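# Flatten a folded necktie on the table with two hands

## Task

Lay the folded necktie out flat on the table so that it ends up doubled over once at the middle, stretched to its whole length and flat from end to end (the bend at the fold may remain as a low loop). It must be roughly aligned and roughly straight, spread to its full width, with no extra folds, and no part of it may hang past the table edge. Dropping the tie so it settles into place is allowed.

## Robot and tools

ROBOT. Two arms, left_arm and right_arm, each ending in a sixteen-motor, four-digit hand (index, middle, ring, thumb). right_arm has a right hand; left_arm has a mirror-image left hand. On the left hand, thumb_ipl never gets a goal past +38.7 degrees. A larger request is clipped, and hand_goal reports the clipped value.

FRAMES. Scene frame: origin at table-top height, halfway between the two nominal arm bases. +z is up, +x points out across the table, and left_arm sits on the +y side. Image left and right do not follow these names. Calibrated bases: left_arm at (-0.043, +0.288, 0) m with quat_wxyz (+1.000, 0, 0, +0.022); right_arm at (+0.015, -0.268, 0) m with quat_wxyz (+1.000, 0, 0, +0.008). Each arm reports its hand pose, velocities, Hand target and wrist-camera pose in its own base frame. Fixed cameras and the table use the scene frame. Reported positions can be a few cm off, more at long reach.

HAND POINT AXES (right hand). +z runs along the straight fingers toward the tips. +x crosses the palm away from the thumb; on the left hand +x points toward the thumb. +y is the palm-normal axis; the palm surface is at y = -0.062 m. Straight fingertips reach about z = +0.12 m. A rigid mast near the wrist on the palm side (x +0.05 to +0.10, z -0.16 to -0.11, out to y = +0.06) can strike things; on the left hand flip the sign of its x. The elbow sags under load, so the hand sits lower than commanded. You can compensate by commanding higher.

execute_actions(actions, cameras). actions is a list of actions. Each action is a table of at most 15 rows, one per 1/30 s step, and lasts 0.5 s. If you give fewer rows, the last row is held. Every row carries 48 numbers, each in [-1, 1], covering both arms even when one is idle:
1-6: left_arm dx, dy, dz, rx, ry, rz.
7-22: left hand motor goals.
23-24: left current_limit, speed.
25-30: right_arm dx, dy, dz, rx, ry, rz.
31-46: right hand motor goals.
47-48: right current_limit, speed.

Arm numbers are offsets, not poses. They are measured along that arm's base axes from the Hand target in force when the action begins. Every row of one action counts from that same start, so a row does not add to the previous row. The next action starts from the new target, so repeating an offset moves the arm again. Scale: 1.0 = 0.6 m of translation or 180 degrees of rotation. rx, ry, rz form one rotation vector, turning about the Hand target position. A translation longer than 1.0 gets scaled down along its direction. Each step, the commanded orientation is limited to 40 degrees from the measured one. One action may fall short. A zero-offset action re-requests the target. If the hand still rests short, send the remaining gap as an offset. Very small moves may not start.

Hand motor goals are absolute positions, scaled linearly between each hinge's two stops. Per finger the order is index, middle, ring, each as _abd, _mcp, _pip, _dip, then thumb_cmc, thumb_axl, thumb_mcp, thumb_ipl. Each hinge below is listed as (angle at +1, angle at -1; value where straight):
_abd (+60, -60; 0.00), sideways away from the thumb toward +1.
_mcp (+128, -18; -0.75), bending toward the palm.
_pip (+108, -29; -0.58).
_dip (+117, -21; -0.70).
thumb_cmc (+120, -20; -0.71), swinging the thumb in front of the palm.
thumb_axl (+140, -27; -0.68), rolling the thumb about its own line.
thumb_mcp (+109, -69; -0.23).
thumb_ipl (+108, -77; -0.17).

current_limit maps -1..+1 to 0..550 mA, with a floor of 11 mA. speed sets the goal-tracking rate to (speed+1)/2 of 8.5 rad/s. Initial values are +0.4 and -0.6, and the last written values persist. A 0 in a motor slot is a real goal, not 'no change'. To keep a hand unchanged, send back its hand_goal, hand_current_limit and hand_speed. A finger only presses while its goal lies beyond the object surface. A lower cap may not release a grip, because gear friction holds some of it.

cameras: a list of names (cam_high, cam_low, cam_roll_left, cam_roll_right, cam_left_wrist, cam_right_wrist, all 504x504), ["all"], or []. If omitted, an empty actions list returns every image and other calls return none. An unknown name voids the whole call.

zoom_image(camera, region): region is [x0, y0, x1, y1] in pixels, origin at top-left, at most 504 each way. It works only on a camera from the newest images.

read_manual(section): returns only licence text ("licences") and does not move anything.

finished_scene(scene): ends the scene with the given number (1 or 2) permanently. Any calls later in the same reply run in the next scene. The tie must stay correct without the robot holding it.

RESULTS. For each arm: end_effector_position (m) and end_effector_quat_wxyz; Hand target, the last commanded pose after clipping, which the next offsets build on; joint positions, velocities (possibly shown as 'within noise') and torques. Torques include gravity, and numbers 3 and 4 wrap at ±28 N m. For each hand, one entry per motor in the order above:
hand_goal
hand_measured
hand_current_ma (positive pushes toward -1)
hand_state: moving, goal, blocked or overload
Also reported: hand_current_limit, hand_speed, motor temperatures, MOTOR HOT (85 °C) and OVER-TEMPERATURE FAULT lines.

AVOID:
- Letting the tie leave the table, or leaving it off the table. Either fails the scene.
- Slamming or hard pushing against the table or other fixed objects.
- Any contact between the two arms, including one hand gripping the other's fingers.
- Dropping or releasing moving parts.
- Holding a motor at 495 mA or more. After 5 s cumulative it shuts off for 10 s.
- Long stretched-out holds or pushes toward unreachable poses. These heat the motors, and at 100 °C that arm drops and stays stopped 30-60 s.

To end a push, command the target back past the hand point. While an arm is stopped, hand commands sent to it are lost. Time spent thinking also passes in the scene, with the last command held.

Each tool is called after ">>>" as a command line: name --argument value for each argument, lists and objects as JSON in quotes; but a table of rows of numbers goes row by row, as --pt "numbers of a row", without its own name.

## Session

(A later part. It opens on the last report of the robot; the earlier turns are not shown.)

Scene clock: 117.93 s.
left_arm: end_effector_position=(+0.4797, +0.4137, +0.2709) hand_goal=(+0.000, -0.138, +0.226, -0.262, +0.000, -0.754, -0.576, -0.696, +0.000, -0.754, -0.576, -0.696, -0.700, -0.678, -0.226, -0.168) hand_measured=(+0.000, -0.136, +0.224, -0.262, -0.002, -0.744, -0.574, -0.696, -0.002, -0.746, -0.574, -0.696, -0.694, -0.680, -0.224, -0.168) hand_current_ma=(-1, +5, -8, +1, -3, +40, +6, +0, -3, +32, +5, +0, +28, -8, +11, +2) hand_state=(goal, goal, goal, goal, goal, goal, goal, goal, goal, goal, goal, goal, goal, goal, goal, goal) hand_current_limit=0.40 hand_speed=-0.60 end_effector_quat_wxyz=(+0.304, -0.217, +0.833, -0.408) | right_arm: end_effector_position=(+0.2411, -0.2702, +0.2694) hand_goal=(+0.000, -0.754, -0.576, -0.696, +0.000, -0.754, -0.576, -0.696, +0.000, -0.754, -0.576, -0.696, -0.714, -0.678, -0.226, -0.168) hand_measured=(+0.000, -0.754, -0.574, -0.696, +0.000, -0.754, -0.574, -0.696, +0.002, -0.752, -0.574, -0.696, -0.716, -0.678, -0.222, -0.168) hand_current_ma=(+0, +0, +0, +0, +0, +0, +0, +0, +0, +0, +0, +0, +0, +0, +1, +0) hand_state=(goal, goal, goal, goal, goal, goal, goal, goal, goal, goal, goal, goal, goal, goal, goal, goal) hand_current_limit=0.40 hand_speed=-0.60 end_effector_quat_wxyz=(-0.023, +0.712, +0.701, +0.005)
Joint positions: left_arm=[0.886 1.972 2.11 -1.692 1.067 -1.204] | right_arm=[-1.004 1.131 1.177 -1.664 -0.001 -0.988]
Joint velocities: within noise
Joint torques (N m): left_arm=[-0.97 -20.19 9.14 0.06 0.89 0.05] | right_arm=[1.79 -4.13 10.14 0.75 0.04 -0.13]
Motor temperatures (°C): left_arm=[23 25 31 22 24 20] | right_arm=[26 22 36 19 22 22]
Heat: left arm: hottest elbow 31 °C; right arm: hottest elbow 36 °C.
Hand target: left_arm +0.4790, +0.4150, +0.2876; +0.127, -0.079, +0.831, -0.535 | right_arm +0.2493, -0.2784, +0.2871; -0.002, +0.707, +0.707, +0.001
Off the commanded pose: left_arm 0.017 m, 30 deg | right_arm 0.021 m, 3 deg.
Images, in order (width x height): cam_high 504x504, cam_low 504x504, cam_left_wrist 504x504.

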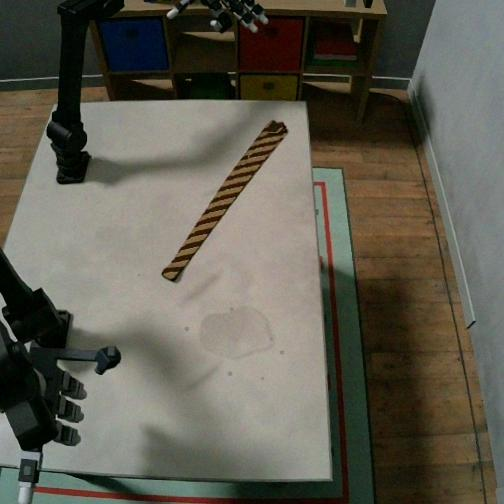

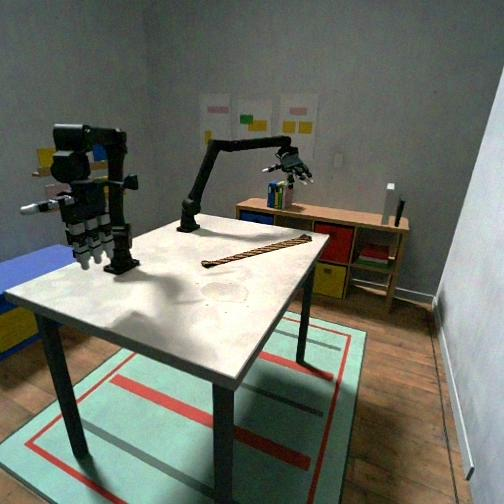

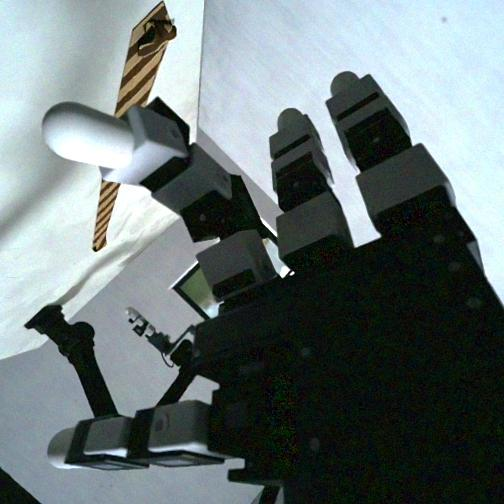

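>>> zoom_image --camera "cam_high" --region '[264, 108, 294, 138]'

>>> zoom_image --camera "cam_left_wrist" --region '[130, 0, 180, 50]'

Scaled by 16.800 from the camera's 504x504 image, which has a finer 720x720 frame.

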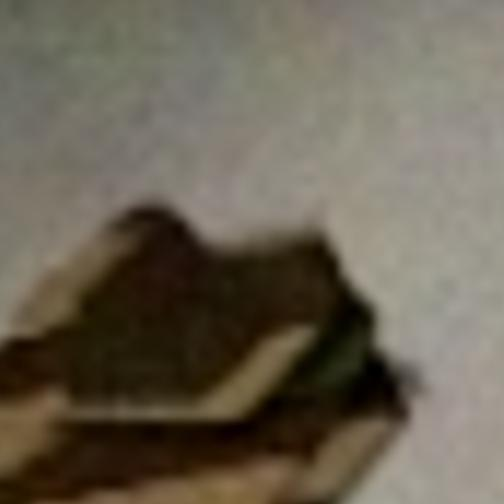

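Scaled by 10.080 from the camera's 504x504 image, which has a finer 720x720 frame.

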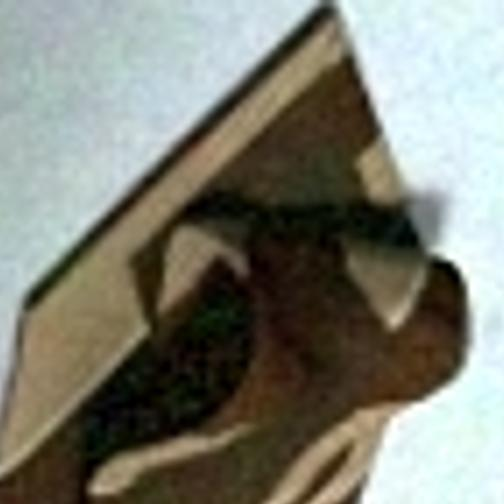

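>>> execute_actions --actions '[[[0.08,-0.1,-0.12,0,0,0,0,-0.137,0.226,-0.261,0,-0.754,-0.576,-0.696,0,-0.754,-0.576,-0.696,-0.7,-0.678,-0.226,-0.168,0.4,-0.6,0,0,0,0,0,0,0,-0.754,-0.576,-0.696,0,-0.754,-0.576,-0.696,0,-0.754,-0.576,-0.696,-0.714,-0.678,-0.226,-0.168,0.4,-0.6]],[[0.02,-0.04,-0.08,0,0,0,0,-0.137,0.226,-0.261,0,-0.754,-0.576,-0.696,0,-0.754,-0.576,-0.696,-0.7,-0.678,-0.226,-0.168,0.4,-0.6,0,0,0,0,0,0,0,-0.754,-0.576,-0.696,0,-0.754,-0.576,-0.696,0,-0.754,-0.576,-0.696,-0.714,-0.678,-0.226,-0.168,0.4,-0.6]]]' --cameras '["cam_left_wrist"]'

>>> zoom_image --camera "cam_left_wrist" --region '[90, 0, 210, 120]'

Scene clock: 128.47 s.
left_arm: end_effector_position=(+0.5333, +0.3356, +0.1586) hand_goal=(+0.000, -0.138, +0.226, -0.262, +0.000, -0.754, -0.576, -0.696, +0.000, -0.754, -0.576, -0.696, -0.700, -0.678, -0.226, -0.168) hand_measured=(+0.000, -0.136, +0.224, -0.262, +0.000, -0.744, -0.574, -0.696, +0.000, -0.746, -0.574, -0.696, -0.692, -0.680, -0.224, -0.168) hand_current_ma=(-1, +7, -8, +1, -2, +41, +6, +0, -2, +32, +5, +0, +30, -8, +10, +2) hand_state=(goal, goal, goal, goal, goal, goal, goal, goal, goal, goal, goal, goal, goal, goal, goal, goal) hand_current_limit=0.40 hand_speed=-0.60 end_effector_quat_wxyz=(+0.215, -0.158, +0.846, -0.462) | right_arm: end_effector_position=(+0.2411, -0.2702, +0.2694) hand_goal=(+0.000, -0.754, -0.576, -0.696, +0.000, -0.754, -0.576, -0.696, +0.000, -0.754, -0.576, -0.696, -0.714, -0.678, -0.226, -0.168) hand_measured=(+0.000, -0.754, -0.574, -0.696, +0.000, -0.754, -0.574, -0.696, +0.002, -0.752, -0.574, -0.696, -0.716, -0.678, -0.222, -0.168) hand_current_ma=(+0, +0, +0, +0, +0, +0, +0, +0, +0, +0, +0, +0, +0, +0, +1, +0) hand_state=(goal, goal, goal, goal, goal, goal, goal, goal, goal, goal, goal, goal, goal, goal, goal, goal) hand_current_limit=0.40 hand_speed=-0.60 end_effector_quat_wxyz=(-0.023, +0.712, +0.701, +0.005)
Joint positions: left_arm=[0.736 2.091 2.003 -1.691 1.056 -1.081] | right_arm=[-1.004 1.131 1.177 -1.664 -0.001 -0.988]
Joint torques (N m): left_arm=[-1.67 -20.89 8.35 -0.27 0.86 0.03] | right_arm=[2.37 -3.84 10.06 0.72 0.08 -0.18]
Heat: left arm: hottest elbow 31 °C; right arm: hottest elbow 36 °C.
Hand target: left_arm +0.5389, +0.3311, +0.1677; +0.127, -0.079, +0.831, -0.535 | right_arm +0.2493, -0.2784, +0.2871; -0.002, +0.707, +0.707, +0.001
Off the commanded pose: left_arm 0.012 m, 16 deg | right_arm 0.021 m, 3 deg.
joint sent to its limit (left arm) — joint 4 (wrist pitch), lower limit. The joint targets are off in orientation, not in position.
Images, in order (width x height): cam_left_wrist 504x504.

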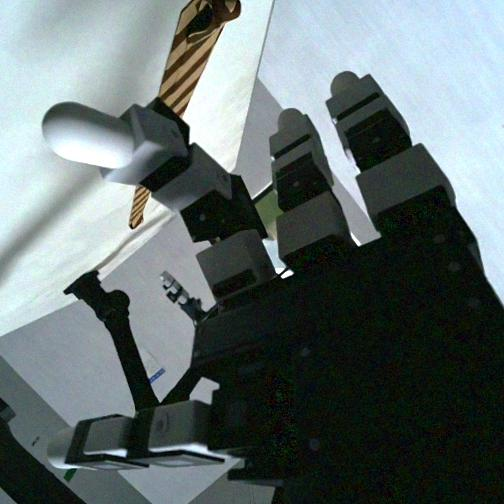

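Scaled by 4.200 from the camera's 504x504 image, which has a finer 720x720 frame.

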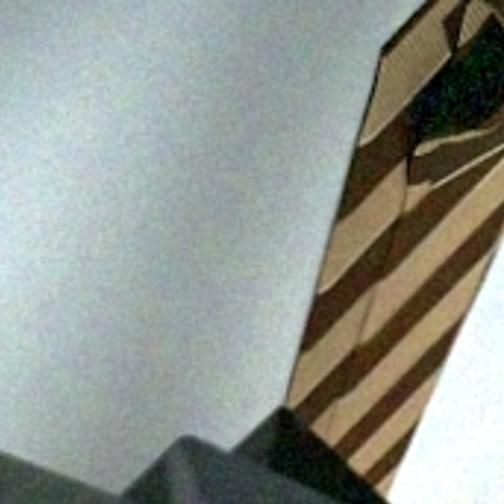

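>>> zoom_image --camera "cam_left_wrist" --region '[170, 0, 250, 80]'

Scaled by 6.300 from the camera's 504x504 image, which has a finer 720x720 frame.

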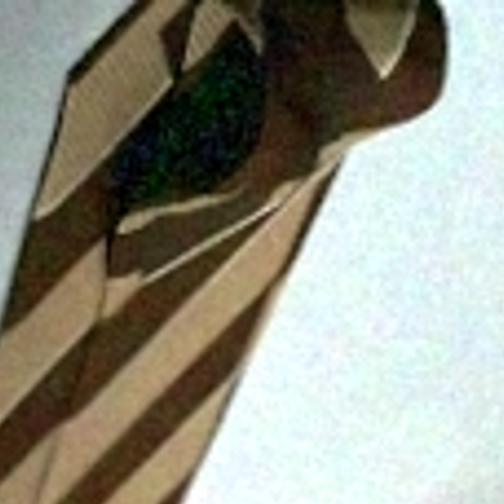

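>>> execute_actions --actions '[[[0.13,0.05,0.0,0,0,0,0,-0.137,0.226,-0.261,0,-0.754,-0.576,-0.696,0,-0.754,-0.576,-0.696,-0.7,-0.678,-0.226,-0.168,0.4,-0.6,0,0,0,0,0,0,0,-0.754,-0.576,-0.696,0,-0.754,-0.576,-0.696,0,-0.754,-0.576,-0.696,-0.714,-0.678,-0.226,-0.168,0.4,-0.6]]]' --cameras '["cam_left_wrist"]'

>>> zoom_image --camera "cam_left_wrist" --region '[90, 0, 210, 120]'

Scene clock: 130.77 s.
left_arm: end_effector_position=(+0.6079, +0.3584, +0.1380) hand_goal=(+0.000, -0.138, +0.226, -0.262, +0.000, -0.754, -0.576, -0.696, +0.000, -0.754, -0.576, -0.696, -0.700, -0.678, -0.226, -0.168) hand_measured=(-0.002, -0.136, +0.224, -0.262, -0.002, -0.744, -0.574, -0.696, -0.002, -0.746, -0.574, -0.696, -0.692, -0.680, -0.224, -0.168) hand_current_ma=(-6, +4, -8, +1, -7, +42, +5, +0, -7, +35, +5, +0, +30, -8, +9, +1) hand_state=(goal, goal, goal, goal, goal, goal, goal, goal, goal, goal, goal, goal, goal, goal, goal, goal) hand_current_limit=0.40 hand_speed=-0.60 end_effector_quat_wxyz=(+0.228, -0.160, +0.839, -0.468) | right_arm: end_effector_position=(+0.2411, -0.2702, +0.2694) hand_goal=(+0.000, -0.754, -0.576, -0.696, +0.000, -0.754, -0.576, -0.696, +0.000, -0.754, -0.576, -0.696, -0.714, -0.678, -0.226, -0.168) hand_measured=(+0.000, -0.754, -0.574, -0.696, +0.000, -0.754, -0.574, -0.696, +0.002, -0.752, -0.574, -0.696, -0.716, -0.678, -0.222, -0.168) hand_current_ma=(+0, +0, +0, +0, +0, +0, +0, +0, +0, +0, +0, +0, +0, +0, +1, +0) hand_state=(goal, goal, goal, goal, goal, goal, goal, goal, goal, goal, goal, goal, goal, goal, goal, goal) hand_current_limit=0.40 hand_speed=-0.60 end_effector_quat_wxyz=(-0.023, +0.712, +0.701, +0.005)
Joint positions: left_arm=[0.695 2.313 2.328 -1.689 1.092 -1.19] | right_arm=[-1.004 1.131 1.177 -1.664 -0.001 -0.988]
Joint torques (N m): left_arm=[-1.44 -23.71 11.66 -0.21 0.98 -0.16] | right_arm=[2.37 -4.37 10.13 0.87 0.04 -0.17]
Heat: left arm: hottest elbow 31 °C; right arm: hottest elbow 37 °C.
Hand target: left_arm +0.6170, +0.3611, +0.1677; +0.127, -0.079, +0.831, -0.535 | right_arm +0.2493, -0.2784, +0.2871; -0.002, +0.707, +0.707, +0.001
Off the commanded pose: left_arm 0.031 m, 17 deg | right_arm 0.021 m, 3 deg.
joint sent to its limit (left arm) — joint 4 (wrist pitch), lower limit. The joint targets are off in orientation, not in position.
Images, in order (width x height): cam_left_wrist 504x504.

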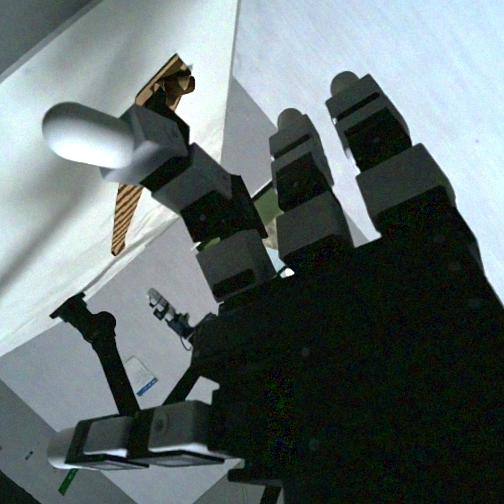

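Scaled by 4.200 from the camera's 504x504 image, which has a finer 720x720 frame.

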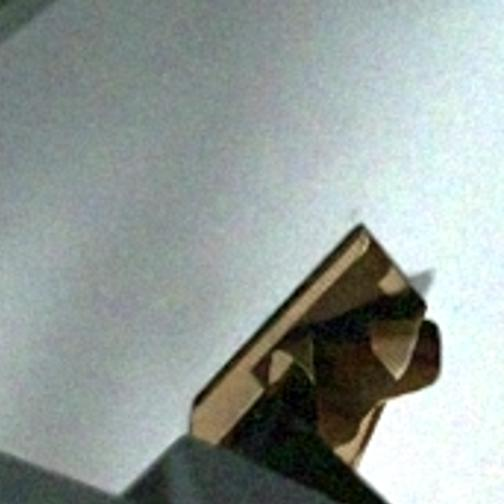

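>>> zoom_image --camera "cam_left_wrist" --region '[130, 40, 210, 120]'

Scaled by 6.300 from the camera's 504x504 image, which has a finer 720x720 frame.

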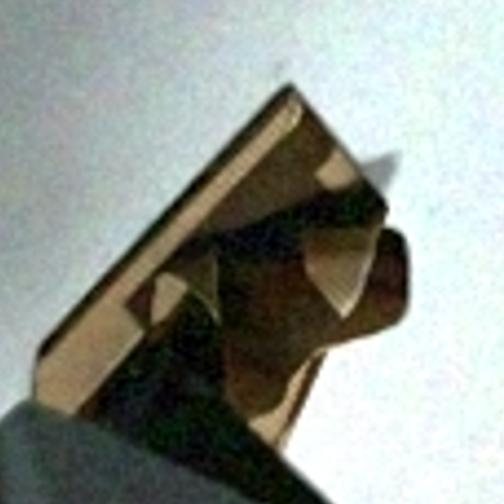

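>>> execute_actions --actions '[[[0.02,-0.1,0.12,-0.0248,0.0376,-0.0881,0,-0.137,0.226,-0.261,0,-0.754,-0.576,-0.696,0,-0.754,-0.576,-0.696,0.53,-0.678,-0.056,-0.005,0.4,-0.6,0,0,0,0,0,0,0,-0.754,-0.576,-0.696,0,-0.754,-0.576,-0.696,0,-0.754,-0.576,-0.696,-0.714,-0.678,-0.226,-0.168,0.4,-0.6]],[[0.06,-0.15,0.0,0,0,0,0,-0.137,0.226,-0.261,0,-0.754,-0.576,-0.696,0,-0.754,-0.576,-0.696,0.53,-0.678,-0.056,-0.005,0.4,-0.6,0,0,0,0,0,0,0,-0.754,-0.576,-0.696,0,-0.754,-0.576,-0.696,0,-0.754,-0.576,-0.696,-0.714,-0.678,-0.226,-0.168,0.4,-0.6]],[[0.08,-0.15,-0.08,0,0,0,0,-0.137,0.226,-0.261,0,-0.754,-0.576,-0.696,0,-0.754,-0.576,-0.696,0.53,-0.678,-0.056,-0.005,0.4,-0.6,0,0,0,0,0,0,0,-0.754,-0.576,-0.696,0,-0.754,-0.576,-0.696,0,-0.754,-0.576,-0.696,-0.714,-0.678,-0.226,-0.168,0.4,-0.6]]]' --cameras '["cam_left_wrist","cam_high"]'

>>> zoom_image --camera "cam_left_wrist" --region '[0, 0, 200, 200]'

Scene clock: 136.50 s.
left_arm: end_effector_position=(+0.7050, +0.1113, +0.1553) hand_goal=(+0.000, -0.138, +0.226, -0.262, +0.000, -0.754, -0.576, -0.696, +0.000, -0.754, -0.576, -0.696, +0.530, -0.678, -0.056, -0.006) hand_measured=(-0.002, -0.134, +0.224, -0.262, -0.002, -0.742, -0.574, -0.696, -0.002, -0.744, -0.574, -0.696, +0.528, -0.680, -0.056, -0.008) hand_current_ma=(-6, +13, -8, +1, -7, +53, +5, +0, -7, +47, +5, +0, -7, -5, -3, -8) hand_state=(goal, goal, goal, goal, goal, goal, goal, goal, goal, goal, goal, goal, goal, goal, goal, goal) hand_current_limit=0.40 hand_speed=-0.60 end_effector_quat_wxyz=(+0.115, -0.091, +0.827, -0.542) | right_arm: end_effector_position=(+0.2411, -0.2702, +0.2694) hand_goal=(+0.000, -0.754, -0.576, -0.696, +0.000, -0.754, -0.576, -0.696, +0.000, -0.754, -0.576, -0.696, -0.714, -0.678, -0.226, -0.168) hand_measured=(+0.000, -0.754, -0.574, -0.696, +0.000, -0.754, -0.574, -0.696, +0.002, -0.752, -0.574, -0.696, -0.716, -0.678, -0.222, -0.168) hand_current_ma=(+0, +0, +0, +0, +0, +0, +0, +0, +0, +0, +0, +0, +0, +0, +1, +0) hand_state=(goal, goal, goal, goal, goal, goal, goal, goal, goal, goal, goal, goal, goal, goal, goal, goal) hand_current_limit=0.40 hand_speed=-0.60 end_effector_quat_wxyz=(-0.023, +0.712, +0.701, +0.005)
Joint positions: left_arm=[0.335 2.372 2.454 -1.693 1.174 -1.428] | right_arm=[-1.004 1.131 1.177 -1.664 -0.001 -0.988]
Joint torques (N m): left_arm=[-0.38 -25.17 12.19 0.09 0.98 -0.14] | right_arm=[2.08 -3.55 10.15 0.77 0.06 -0.13]
Heat: left arm: hottest elbow 31 °C; right arm: hottest elbow 37 °C.
Hand target: left_arm +0.7130, +0.1211, +0.1919; +0.000, +0.000, +0.819, -0.574 | right_arm +0.2493, -0.2784, +0.2871; -0.002, +0.707, +0.707, +0.001
Off the commanded pose: left_arm 0.038 m, 17 deg | right_arm 0.021 m, 3 deg.
joint sent to its limit (left arm) — joint 4 (wrist pitch), lower limit. The joint targets are off in orientation, not in position.
Images, in order (width x height): cam_high 504x504, cam_left_wrist 504x504.

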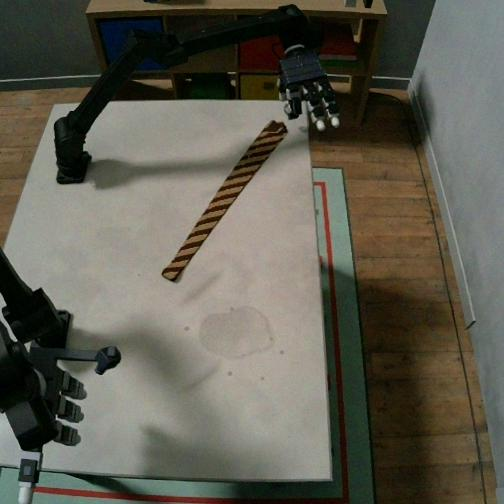

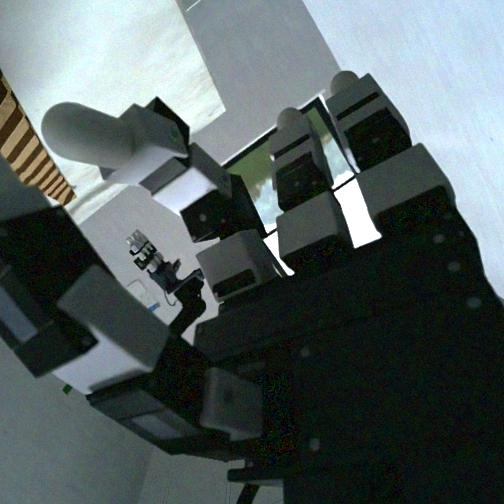

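Scaled by 2.520 from the camera's 504x504 image, which has a finer 720x720 frame.

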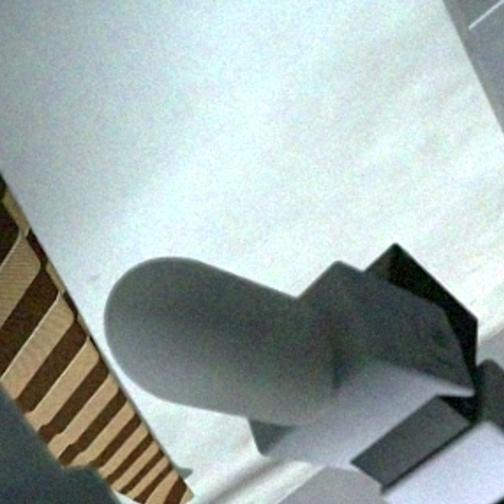

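>>> execute_actions --actions '[[[0.0,-0.06,-0.12,0,0,0,0,-0.137,0.226,-0.261,0,-0.754,-0.576,-0.696,0,-0.754,-0.576,-0.696,0.53,-0.678,-0.056,-0.005,0.4,-0.6,0,0,0,0,0,0,0,-0.754,-0.576,-0.696,0,-0.754,-0.576,-0.696,0,-0.754,-0.576,-0.696,-0.714,-0.678,-0.226,-0.168,0.4,-0.6]]]' --cameras '["cam_left_wrist","cam_high"]'

>>> zoom_image --camera "cam_left_wrist" --region '[0, 0, 200, 200]'

>>> zoom_image --camera "cam_high" --region '[240, 80, 330, 170]'

Scene clock: 137.60 s.
left_arm: end_effector_position=(+0.7094, +0.0873, +0.1086) hand_goal=(+0.000, -0.138, +0.226, -0.262, +0.000, -0.754, -0.576, -0.696, +0.000, -0.754, -0.576, -0.696, +0.530, -0.678, -0.056, -0.006) hand_measured=(-0.002, -0.134, +0.224, -0.262, -0.002, -0.742, -0.574, -0.696, -0.002, -0.744, -0.574, -0.696, +0.528, -0.680, -0.056, -0.008) hand_current_ma=(-6, +13, -8, +1, -7, +53, +5, +0, -7, +47, +5, +0, -6, -5, -3, -8) hand_state=(goal, goal, goal, goal, goal, goal, goal, goal, goal, goal, goal, goal, goal, goal, goal, goal) hand_current_limit=0.40 hand_speed=-0.60 end_effector_quat_wxyz=(+0.091, -0.070, +0.831, -0.545) | right_arm: end_effector_position=(+0.2411, -0.2702, +0.2694) hand_goal=(+0.000, -0.754, -0.576, -0.696, +0.000, -0.754, -0.576, -0.696, +0.000, -0.754, -0.576, -0.696, -0.714, -0.678, -0.226, -0.168) hand_measured=(+0.000, -0.754, -0.574, -0.696, +0.000, -0.754, -0.574, -0.696, +0.002, -0.752, -0.574, -0.696, -0.716, -0.678, -0.222, -0.168) hand_current_ma=(+0, +0, +0, +0, +0, +0, +0, +0, +0, +0, +0, +0, +0, +0, +1, +0) hand_state=(goal, goal, goal, goal, goal, goal, goal, goal, goal, goal, goal, goal, goal, goal, goal, goal) hand_current_limit=0.40 hand_speed=-0.60 end_effector_quat_wxyz=(-0.023, +0.712, +0.701, +0.005)
Joint positions: left_arm=[0.299 2.427 2.433 -1.693 1.167 -1.364] | right_arm=[-1.004 1.131 1.177 -1.664 -0.001 -0.988]
Joint torques (N m): left_arm=[-1.79 -24.35 8.81 -0.03 0.95 0.08] | right_arm=[1.38 -4.07 10 0.8 0 -0.17]
Heat: left arm: hottest elbow 31 °C; right arm: hottest elbow 37 °C.
Hand target: left_arm +0.7130, +0.0851, +0.1198; +0.000, +0.000, +0.819, -0.574 | right_arm +0.2493, -0.2784, +0.2871; -0.002, +0.707, +0.707, +0.001
Off the commanded pose: left_arm 0.012 m, 14 deg | right_arm 0.021 m, 3 deg.
joint sent to its limit (left arm) — joint 4 (wrist pitch), lower limit. The joint targets are off in orientation, not in position.
Images, in order (width x height): cam_high 504x504, cam_left_wrist 504x504.

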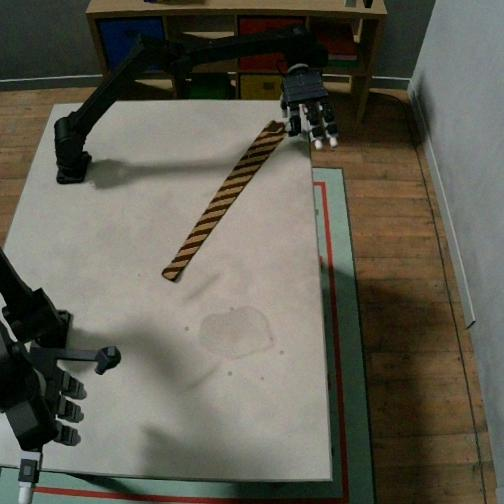

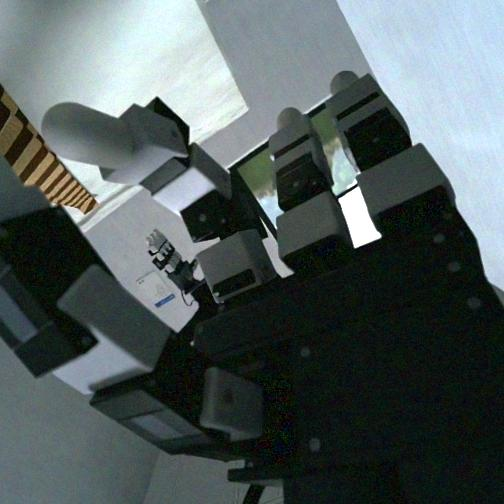

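Scaled by 2.520 from the camera's 504x504 image, which has a finer 720x720 frame.

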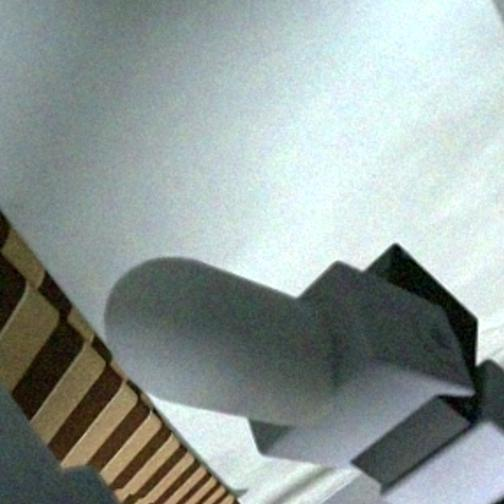

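Scaled by 5.600 from the camera's 504x504 image, which has a finer 720x720 frame.

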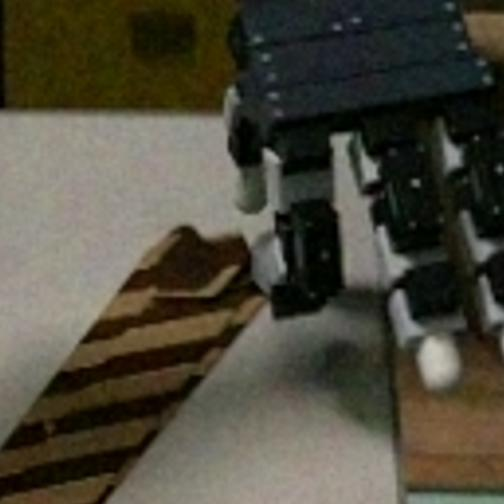

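>>> execute_actions --actions '[[[-0.01,0.01,-0.06,0,0,0,0,-0.137,0.226,-0.261,0,-0.754,-0.576,-0.696,0,-0.754,-0.576,-0.696,0.53,-0.678,-0.056,-0.005,0.4,-0.6,0,0,0,0,0,0,0,-0.754,-0.576,-0.696,0,-0.754,-0.576,-0.696,0,-0.754,-0.576,-0.696,-0.714,-0.678,-0.226,-0.168,0.4,-0.6]]]' --cameras '["cam_left_wrist","cam_high"]'

>>> zoom_image --camera "cam_left_wrist" --region '[0, 0, 200, 200]'

>>> zoom_image --camera "cam_high" --region '[240, 80, 330, 170]'

Scene clock: 139.10 s.
left_arm: end_effector_position=(+0.7043, +0.0878, +0.0763) hand_goal=(+0.000, -0.138, +0.226, -0.262, +0.000, -0.754, -0.576, -0.696, +0.000, -0.754, -0.576, -0.696, +0.530, -0.678, -0.056, -0.006) hand_measured=(-0.002, -0.134, +0.224, -0.262, -0.002, -0.742, -0.574, -0.696, -0.002, -0.744, -0.574, -0.696, +0.528, -0.680, -0.056, -0.008) hand_current_ma=(-6, +13, -8, +1, -6, +53, +5, +0, -6, +46, +5, +0, -4, -4, -3, -8) hand_state=(goal, goal, goal, goal, goal, goal, goal, goal, goal, goal, goal, goal, goal, goal, goal, goal) hand_current_limit=0.40 hand_speed=-0.60 end_effector_quat_wxyz=(+0.081, -0.060, +0.834, -0.542) | right_arm: end_effector_position=(+0.2411, -0.2702, +0.2694) hand_goal=(+0.000, -0.754, -0.576, -0.696, +0.000, -0.754, -0.576, -0.696, +0.000, -0.754, -0.576, -0.696, -0.714, -0.678, -0.226, -0.168) hand_measured=(+0.000, -0.754, -0.574, -0.696, +0.000, -0.754, -0.574, -0.696, +0.002, -0.752, -0.574, -0.696, -0.716, -0.678, -0.222, -0.168) hand_current_ma=(+0, +0, +0, +0, +0, +0, +0, +0, +0, +0, +0, +0, +0, +0, +1, +0) hand_state=(goal, goal, goal, goal, goal, goal, goal, goal, goal, goal, goal, goal, goal, goal, goal, goal) hand_current_limit=0.40 hand_speed=-0.60 end_effector_quat_wxyz=(-0.023, +0.712, +0.701, +0.005)
Joint positions: left_arm=[0.299 2.45 2.392 -1.693 1.154 -1.297] | right_arm=[-1.004 1.131 1.177 -1.664 -0.001 -0.988]
Joint torques (N m): left_arm=[-0.91 -23.94 8.46 -0.14 0.9 0.07] | right_arm=[1.08 -3.78 10.18 0.79 0.07 -0.18]
Heat: left arm: hottest elbow 31 °C; right arm: hottest elbow 37 °C.
Hand target: left_arm +0.7069, +0.0911, +0.0836; +0.000, +0.000, +0.819, -0.574 | right_arm +0.2493, -0.2784, +0.2871; -0.002, +0.707, +0.707, +0.001
Off the commanded pose: left_arm 0.009 m, 12 deg | right_arm 0.021 m, 3 deg.
joint sent to its limit (left arm) — joint 4 (wrist pitch), lower limit. The joint targets are off in orientation, not in position.
Images, in order (width x height): cam_high 504x504, cam_left_wrist 504x504.

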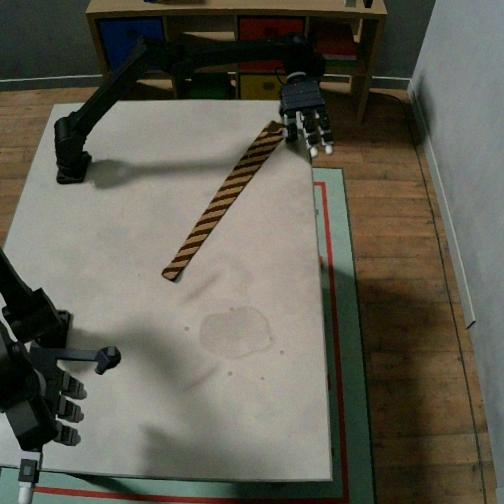

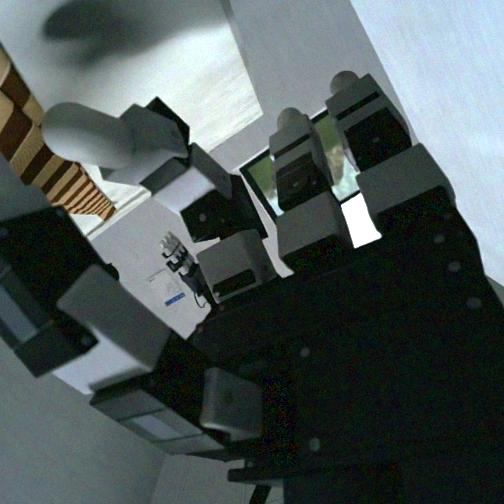

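Scaled by 2.520 from the camera's 504x504 image, which has a finer 720x720 frame.

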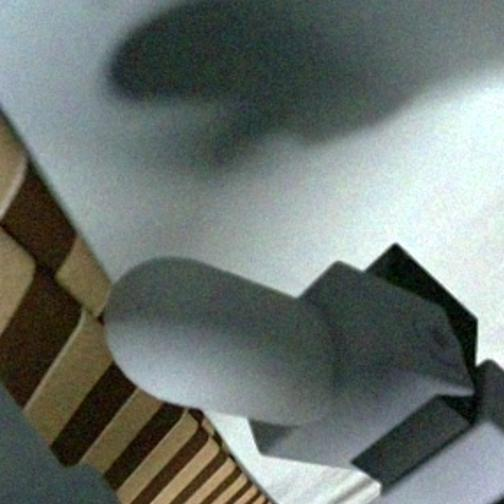

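Scaled by 5.600 from the camera's 504x504 image, which has a finer 720x720 frame.

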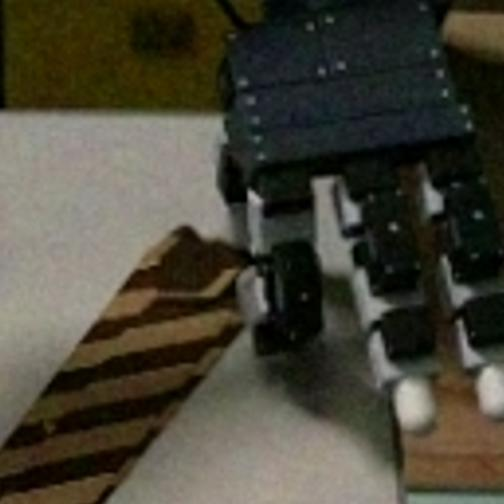

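>>> execute_actions --actions '[[[-0.02,0.0,-0.035,0,0,0,0,-0.137,0.226,-0.261,0,-0.754,-0.576,-0.696,0,-0.754,-0.576,-0.696,0.53,-0.678,-0.056,-0.005,0.4,-0.6,0,0,0,0,0,0,0,-0.754,-0.576,-0.696,0,-0.754,-0.576,-0.696,0,-0.754,-0.576,-0.696,-0.714,-0.678,-0.226,-0.168,0.4,-0.6]]]' --cameras '["cam_left_wrist","cam_high"]'

>>> zoom_image --camera "cam_left_wrist" --region '[0, 0, 200, 200]'

>>> zoom_image --camera "cam_high" --region '[240, 80, 330, 170]'

Scene clock: 140.33 s.
left_arm: end_effector_position=(+0.6941, +0.0857, +0.0610) hand_goal=(+0.000, -0.138, +0.226, -0.262, +0.000, -0.754, -0.576, -0.696, +0.000, -0.754, -0.576, -0.696, +0.530, -0.678, -0.056, -0.006) hand_measured=(-0.002, -0.134, +0.224, -0.262, -0.002, -0.742, -0.574, -0.696, -0.002, -0.742, -0.574, -0.696, +0.532, -0.676, -0.058, -0.004) hand_current_ma=(-5, +13, -8, +1, -5, +55, +5, +0, -5, +47, +5, +0, +7, +7, -5, +7) hand_state=(goal, goal, goal, goal, goal, goal, goal, goal, goal, goal, goal, goal, goal, goal, goal, goal) hand_current_limit=0.40 hand_speed=-0.60 end_effector_quat_wxyz=(+0.073, -0.052, +0.835, -0.542) | right_arm: end_effector_position=(+0.2411, -0.2702, +0.2694) hand_goal=(+0.000, -0.754, -0.576, -0.696, +0.000, -0.754, -0.576, -0.696, +0.000, -0.754, -0.576, -0.696, -0.714, -0.678, -0.226, -0.168) hand_measured=(+0.000, -0.754, -0.574, -0.696, +0.000, -0.754, -0.574, -0.696, +0.002, -0.752, -0.574, -0.696, -0.716, -0.678, -0.222, -0.168) hand_current_ma=(+0, +0, +0, +0, +0, +0, +0, +0, +0, +0, +0, +0, +0, +0, +1, +0) hand_state=(goal, goal, goal, goal, goal, goal, goal, goal, goal, goal, goal, goal, goal, goal, goal, goal) hand_current_limit=0.40 hand_speed=-0.60 end_effector_quat_wxyz=(-0.023, +0.712, +0.701, +0.005)
Joint positions: left_arm=[0.299 2.44 2.332 -1.693 1.146 -1.247] | right_arm=[-1.004 1.131 1.177 -1.664 -0.001 -0.988]
Joint torques (N m): left_arm=[-0.67 -23.82 7.65 -0.16 0.82 0.1] | right_arm=[1.26 -3.14 10.07 0.44 0.06 -0.14]
Heat: left arm: hottest elbow 31 °C; right arm: hottest elbow 37 °C.
Hand target: left_arm +0.6949, +0.0911, +0.0627; +0.000, +0.000, +0.819, -0.574 | right_arm +0.2493, -0.2784, +0.2871; -0.002, +0.707, +0.707, +0.001
Off the commanded pose: left_arm 0.006 m, 11 deg | right_arm 0.021 m, 3 deg.
joint sent to its limit (left arm) — joint 4 (wrist pitch), lower limit. The joint targets are off in orientation, not in position.
Images, in order (width x height): cam_high 504x504, cam_left_wrist 504x504.

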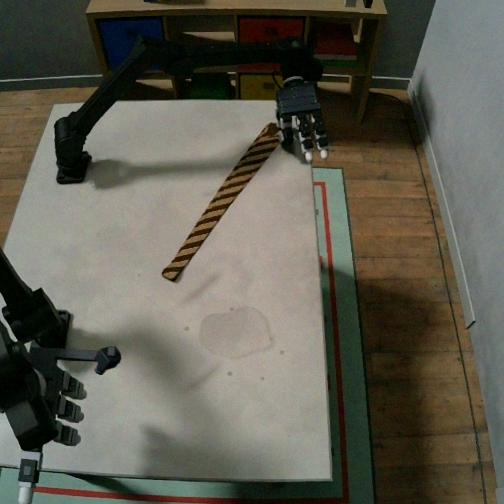

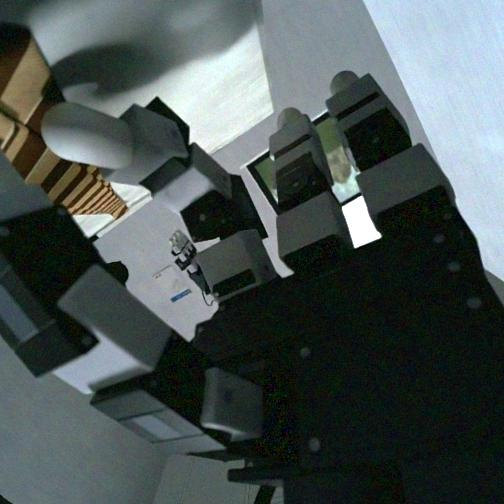

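Scaled by 2.520 from the camera's 504x504 image, which has a finer 720x720 frame.

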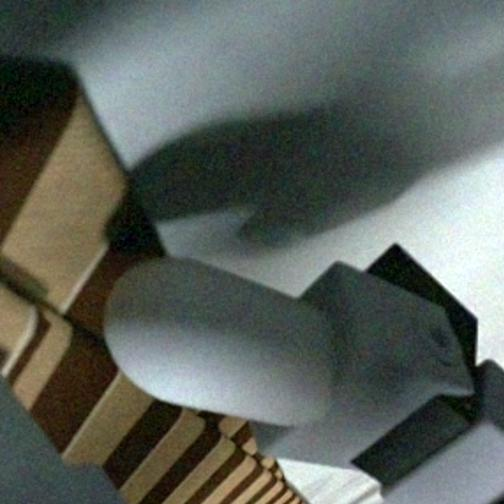

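Scaled by 5.600 from the camera's 504x504 image, which has a finer 720x720 frame.

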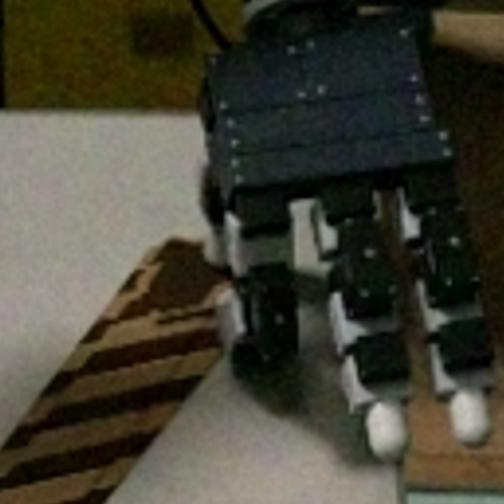

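>>> execute_actions --actions '[[[0.0,0.0,-0.015,0,0,0,0,0.051,0.05,-0.35,0,-0.754,-0.576,-0.696,0,-0.754,-0.576,-0.696,0.53,-0.678,-0.056,-0.005,0.5,-0.6,0,0,0,0,0,0,0,-0.754,-0.576,-0.696,0,-0.754,-0.576,-0.696,0,-0.754,-0.576,-0.696,-0.714,-0.678,-0.226,-0.168,0.4,-0.6]],[[0.0,0.0,0.0,0,0,0,0,0.25,-0.06,-0.38,0,-0.754,-0.576,-0.696,0,-0.754,-0.576,-0.696,0.53,-0.678,-0.056,-0.005,0.5,-0.6,0,0,0,0,0,0,0,-0.754,-0.576,-0.696,0,-0.754,-0.576,-0.696,0,-0.754,-0.576,-0.696,-0.714,-0.678,-0.226,-0.168,0.4,-0.6]],[[0.0,0.0,0.0,0,0,0,0,0.45,-0.05,-0.35,0,-0.754,-0.576,-0.696,0,-0.754,-0.576,-0.696,0.53,-0.678,0.1,0.1,0.5,-0.6,0,0,0,0,0,0,0,-0.754,-0.576,-0.696,0,-0.754,-0.576,-0.696,0,-0.754,-0.576,-0.696,-0.714,-0.678,-0.226,-0.168,0.4,-0.6]]]' --cameras '["cam_left_wrist","cam_high"]'

>>> zoom_image --camera "cam_left_wrist" --region '[0, 0, 200, 200]'

>>> zoom_image --camera "cam_high" --region '[240, 80, 330, 170]'

Scene clock: 142.57 s.
left_arm: end_effector_position=(+0.6947, +0.0860, +0.0609) hand_goal=(+0.000, +0.450, -0.050, -0.350, +0.000, -0.754, -0.576, -0.696, +0.000, -0.754, -0.576, -0.696, +0.530, -0.678, +0.100, +0.100) hand_measured=(+0.000, +0.226, -0.072, -0.360, -0.002, -0.742, -0.574, -0.696, -0.002, -0.742, -0.574, -0.696, +0.528, -0.678, -0.060, +0.014) hand_current_ma=(-1, -413, -93, -37, -5, +55, +5, +0, -5, +47, +5, +0, -8, +1, -413, -412) hand_state=(goal, blocked, blocked, goal, goal, goal, goal, goal, goal, goal, goal, goal, goal, goal, blocked, blocked) hand_current_limit=0.50 hand_speed=-0.60 end_effector_quat_wxyz=(+0.075, -0.049, +0.836, -0.542) | right_arm: end_effector_position=(+0.2411, -0.2702, +0.2694) hand_goal=(+0.000, -0.754, -0.576, -0.696, +0.000, -0.754, -0.576, -0.696, +0.000, -0.754, -0.576, -0.696, -0.714, -0.678, -0.226, -0.168) hand_measured=(+0.000, -0.754, -0.574, -0.696, +0.000, -0.754, -0.574, -0.696, +0.002, -0.752, -0.574, -0.696, -0.716, -0.678, -0.222, -0.168) hand_current_ma=(+0, +0, +0, +0, +0, +0, +0, +0, +0, +0, +0, +0, +0, +0, +1, +0) hand_state=(goal, goal, goal, goal, goal, goal, goal, goal, goal, goal, goal, goal, goal, goal, goal, goal) hand_current_limit=0.40 hand_speed=-0.60 end_effector_quat_wxyz=(-0.023, +0.712, +0.701, +0.005)
Joint positions: left_arm=[0.299 2.44 2.332 -1.693 1.146 -1.239] | right_arm=[-1.004 1.131 1.177 -1.664 -0.001 -0.988]
Joint torques (N m): left_arm=[-0.73 -22.42 7.77 -0.17 0.78 0.14] | right_arm=[1.9 -3.6 10.24 0.94 0.05 -0.16]
Heat: left arm: hottest elbow 31 °C; right arm: hottest elbow 37 °C.
Hand target: left_arm +0.6949, +0.0911, +0.0537; +0.000, +0.000, +0.819, -0.574 | right_arm +0.2493, -0.2784, +0.2871; -0.002, +0.707, +0.707, +0.001
Off the commanded pose: left_arm 0.009 m, 11 deg | right_arm 0.021 m, 3 deg.
joint sent to its limit (left arm) — joint 4 (wrist pitch), lower limit. The joint targets are off in orientation, not in position.
Images, in order (width x height): cam_high 504x504, cam_left_wrist 504x504.

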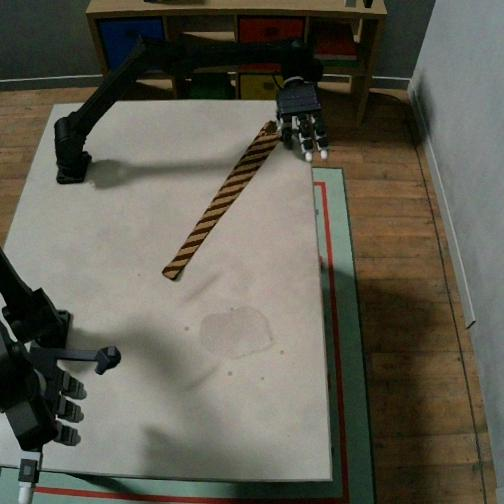

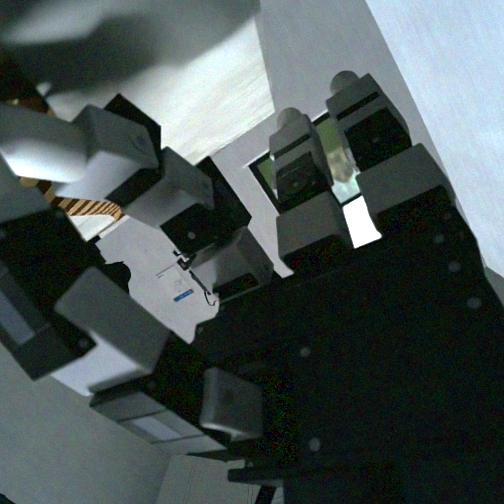

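Scaled by 2.520 from the camera's 504x504 image, which has a finer 720x720 frame.

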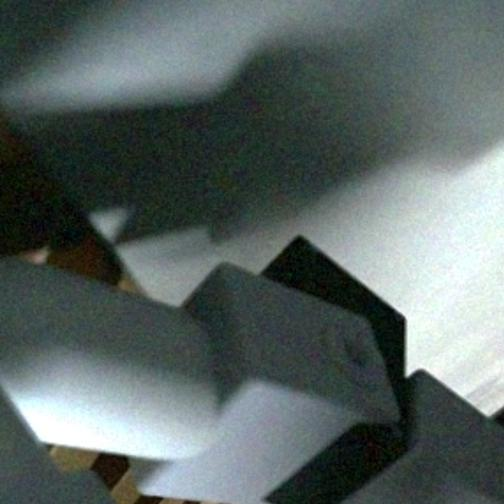

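Scaled by 5.600 from the camera's 504x504 image, which has a finer 720x720 frame.

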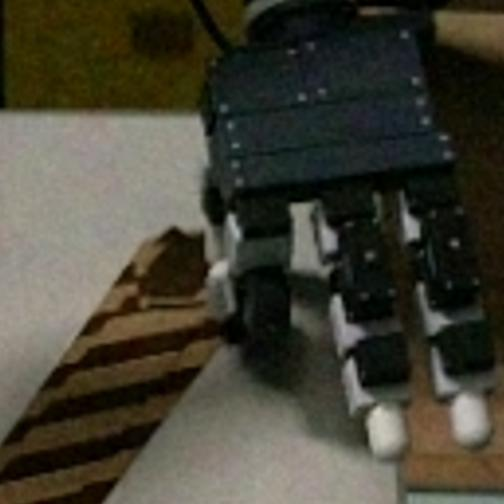

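>>> execute_actions --actions '[[[0.0,0.0,0.08,0,0,0,0,0.45,-0.05,-0.35,0,-0.754,-0.576,-0.696,0,-0.754,-0.576,-0.696,0.53,-0.678,0.1,0.1,0.5,-0.6,0,0,0,0,0,0,0,-0.754,-0.576,-0.696,0,-0.754,-0.576,-0.696,0,-0.754,-0.576,-0.696,-0.714,-0.678,-0.226,-0.168,0.4,-0.6]],[[0.0,0.0,0.08,0,0,0,0,0.45,-0.05,-0.35,0,-0.754,-0.576,-0.696,0,-0.754,-0.576,-0.696,0.53,-0.678,0.1,0.1,0.5,-0.6,0,0,0,0,0,0,0,-0.754,-0.576,-0.696,0,-0.754,-0.576,-0.696,0,-0.754,-0.576,-0.696,-0.714,-0.678,-0.226,-0.168,0.4,-0.6]]]' --cameras '["cam_left_wrist","cam_high","cam_low","cam_roll_left"]'

>>> zoom_image --camera "cam_high" --region '[240, 80, 330, 170]'

>>> zoom_image --camera "cam_low" --region '[250, 180, 350, 280]'

Scene clock: 144.37 s.
left_arm: end_effector_position=(+0.6906, +0.0828, +0.1344) hand_goal=(+0.000, +0.450, -0.050, -0.350, +0.000, -0.754, -0.576, -0.696, +0.000, -0.754, -0.576, -0.696, +0.530, -0.678, +0.100, +0.100) hand_measured=(+0.002, +0.226, -0.072, -0.360, -0.002, -0.742, -0.574, -0.696, -0.002, -0.742, -0.574, -0.696, +0.528, -0.678, -0.060, +0.014) hand_current_ma=(+5, -413, -96, -37, -5, +55, +5, +0, -5, +47, +5, +0, -4, +1, -413, -413) hand_state=(goal, blocked, blocked, goal, goal, goal, goal, goal, goal, goal, goal, goal, goal, goal, blocked, blocked) hand_current_limit=0.50 hand_speed=-0.60 end_effector_quat_wxyz=(+0.094, -0.061, +0.834, -0.541) | right_arm: end_effector_position=(+0.2411, -0.2702, +0.2694) hand_goal=(+0.000, -0.754, -0.576, -0.696, +0.000, -0.754, -0.576, -0.696, +0.000, -0.754, -0.576, -0.696, -0.714, -0.678, -0.226, -0.168) hand_measured=(+0.000, -0.754, -0.574, -0.696, +0.000, -0.754, -0.574, -0.696, +0.002, -0.752, -0.574, -0.696, -0.716, -0.678, -0.222, -0.168) hand_current_ma=(+0, +0, +0, +0, +0, +0, +0, +0, +0, +0, +0, +0, +0, +0, +1, +0) hand_state=(goal, goal, goal, goal, goal, goal, goal, goal, goal, goal, goal, goal, goal, goal, goal, goal) hand_current_limit=0.40 hand_speed=-0.60 end_effector_quat_wxyz=(-0.023, +0.712, +0.701, +0.005)
Joint positions: left_arm=[0.299 2.333 2.331 -1.693 1.158 -1.336] | right_arm=[-1.004 1.131 1.177 -1.664 -0.001 -0.988]
Joint torques (N m): left_arm=[-0.38 -23.36 10.28 -0.02 0.96 -0.13] | right_arm=[1.73 -3.6 10.32 0.75 0.07 -0.18]
Heat: left arm: hottest elbow 31 °C; right arm: hottest elbow 37 °C.
Hand target: left_arm +0.6949, +0.0911, +0.1497; +0.000, +0.000, +0.819, -0.574 | right_arm +0.2493, -0.2784, +0.2871; -0.002, +0.707, +0.707, +0.001
Off the commanded pose: left_arm 0.018 m, 13 deg | right_arm 0.021 m, 3 deg.
joint sent to its limit (left arm) — joint 4 (wrist pitch), lower limit. The joint targets are off in orientation, not in position.
Images, in order (width x height): cam_high 504x504, cam_low 504x504, cam_roll_left 504x504, cam_left_wrist 504x504.

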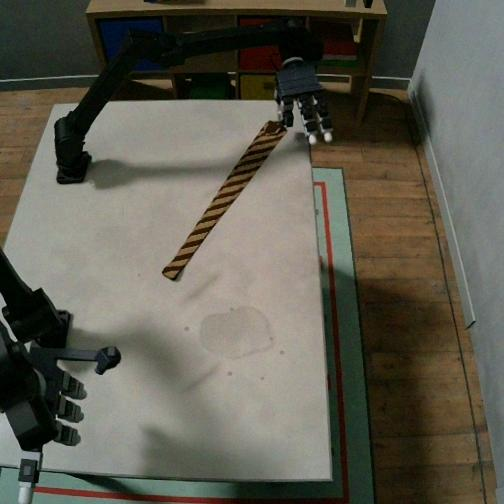

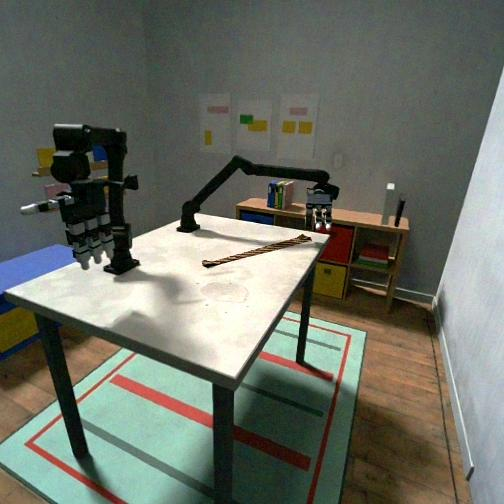

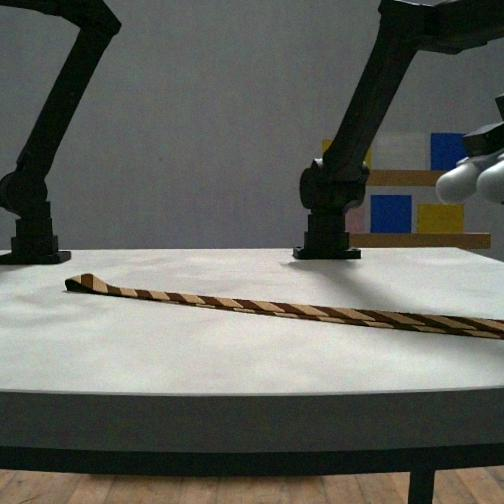

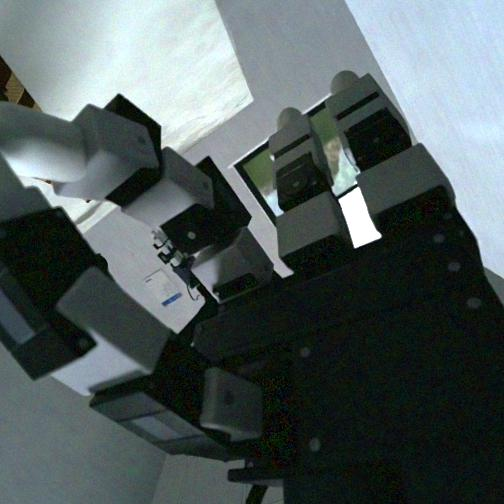

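Scaled by 5.600 from the camera's 504x504 image, which has a finer 720x720 frame.

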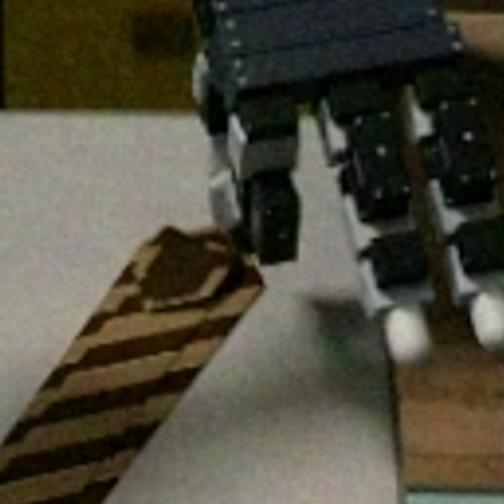

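Scaled by 5.040 from the camera's 504x504 image, which has a finer 720x720 frame.

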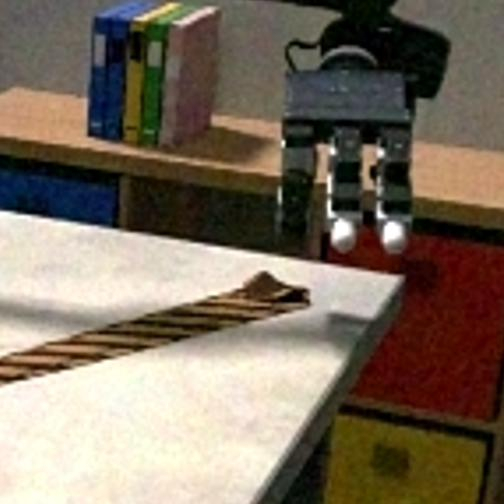

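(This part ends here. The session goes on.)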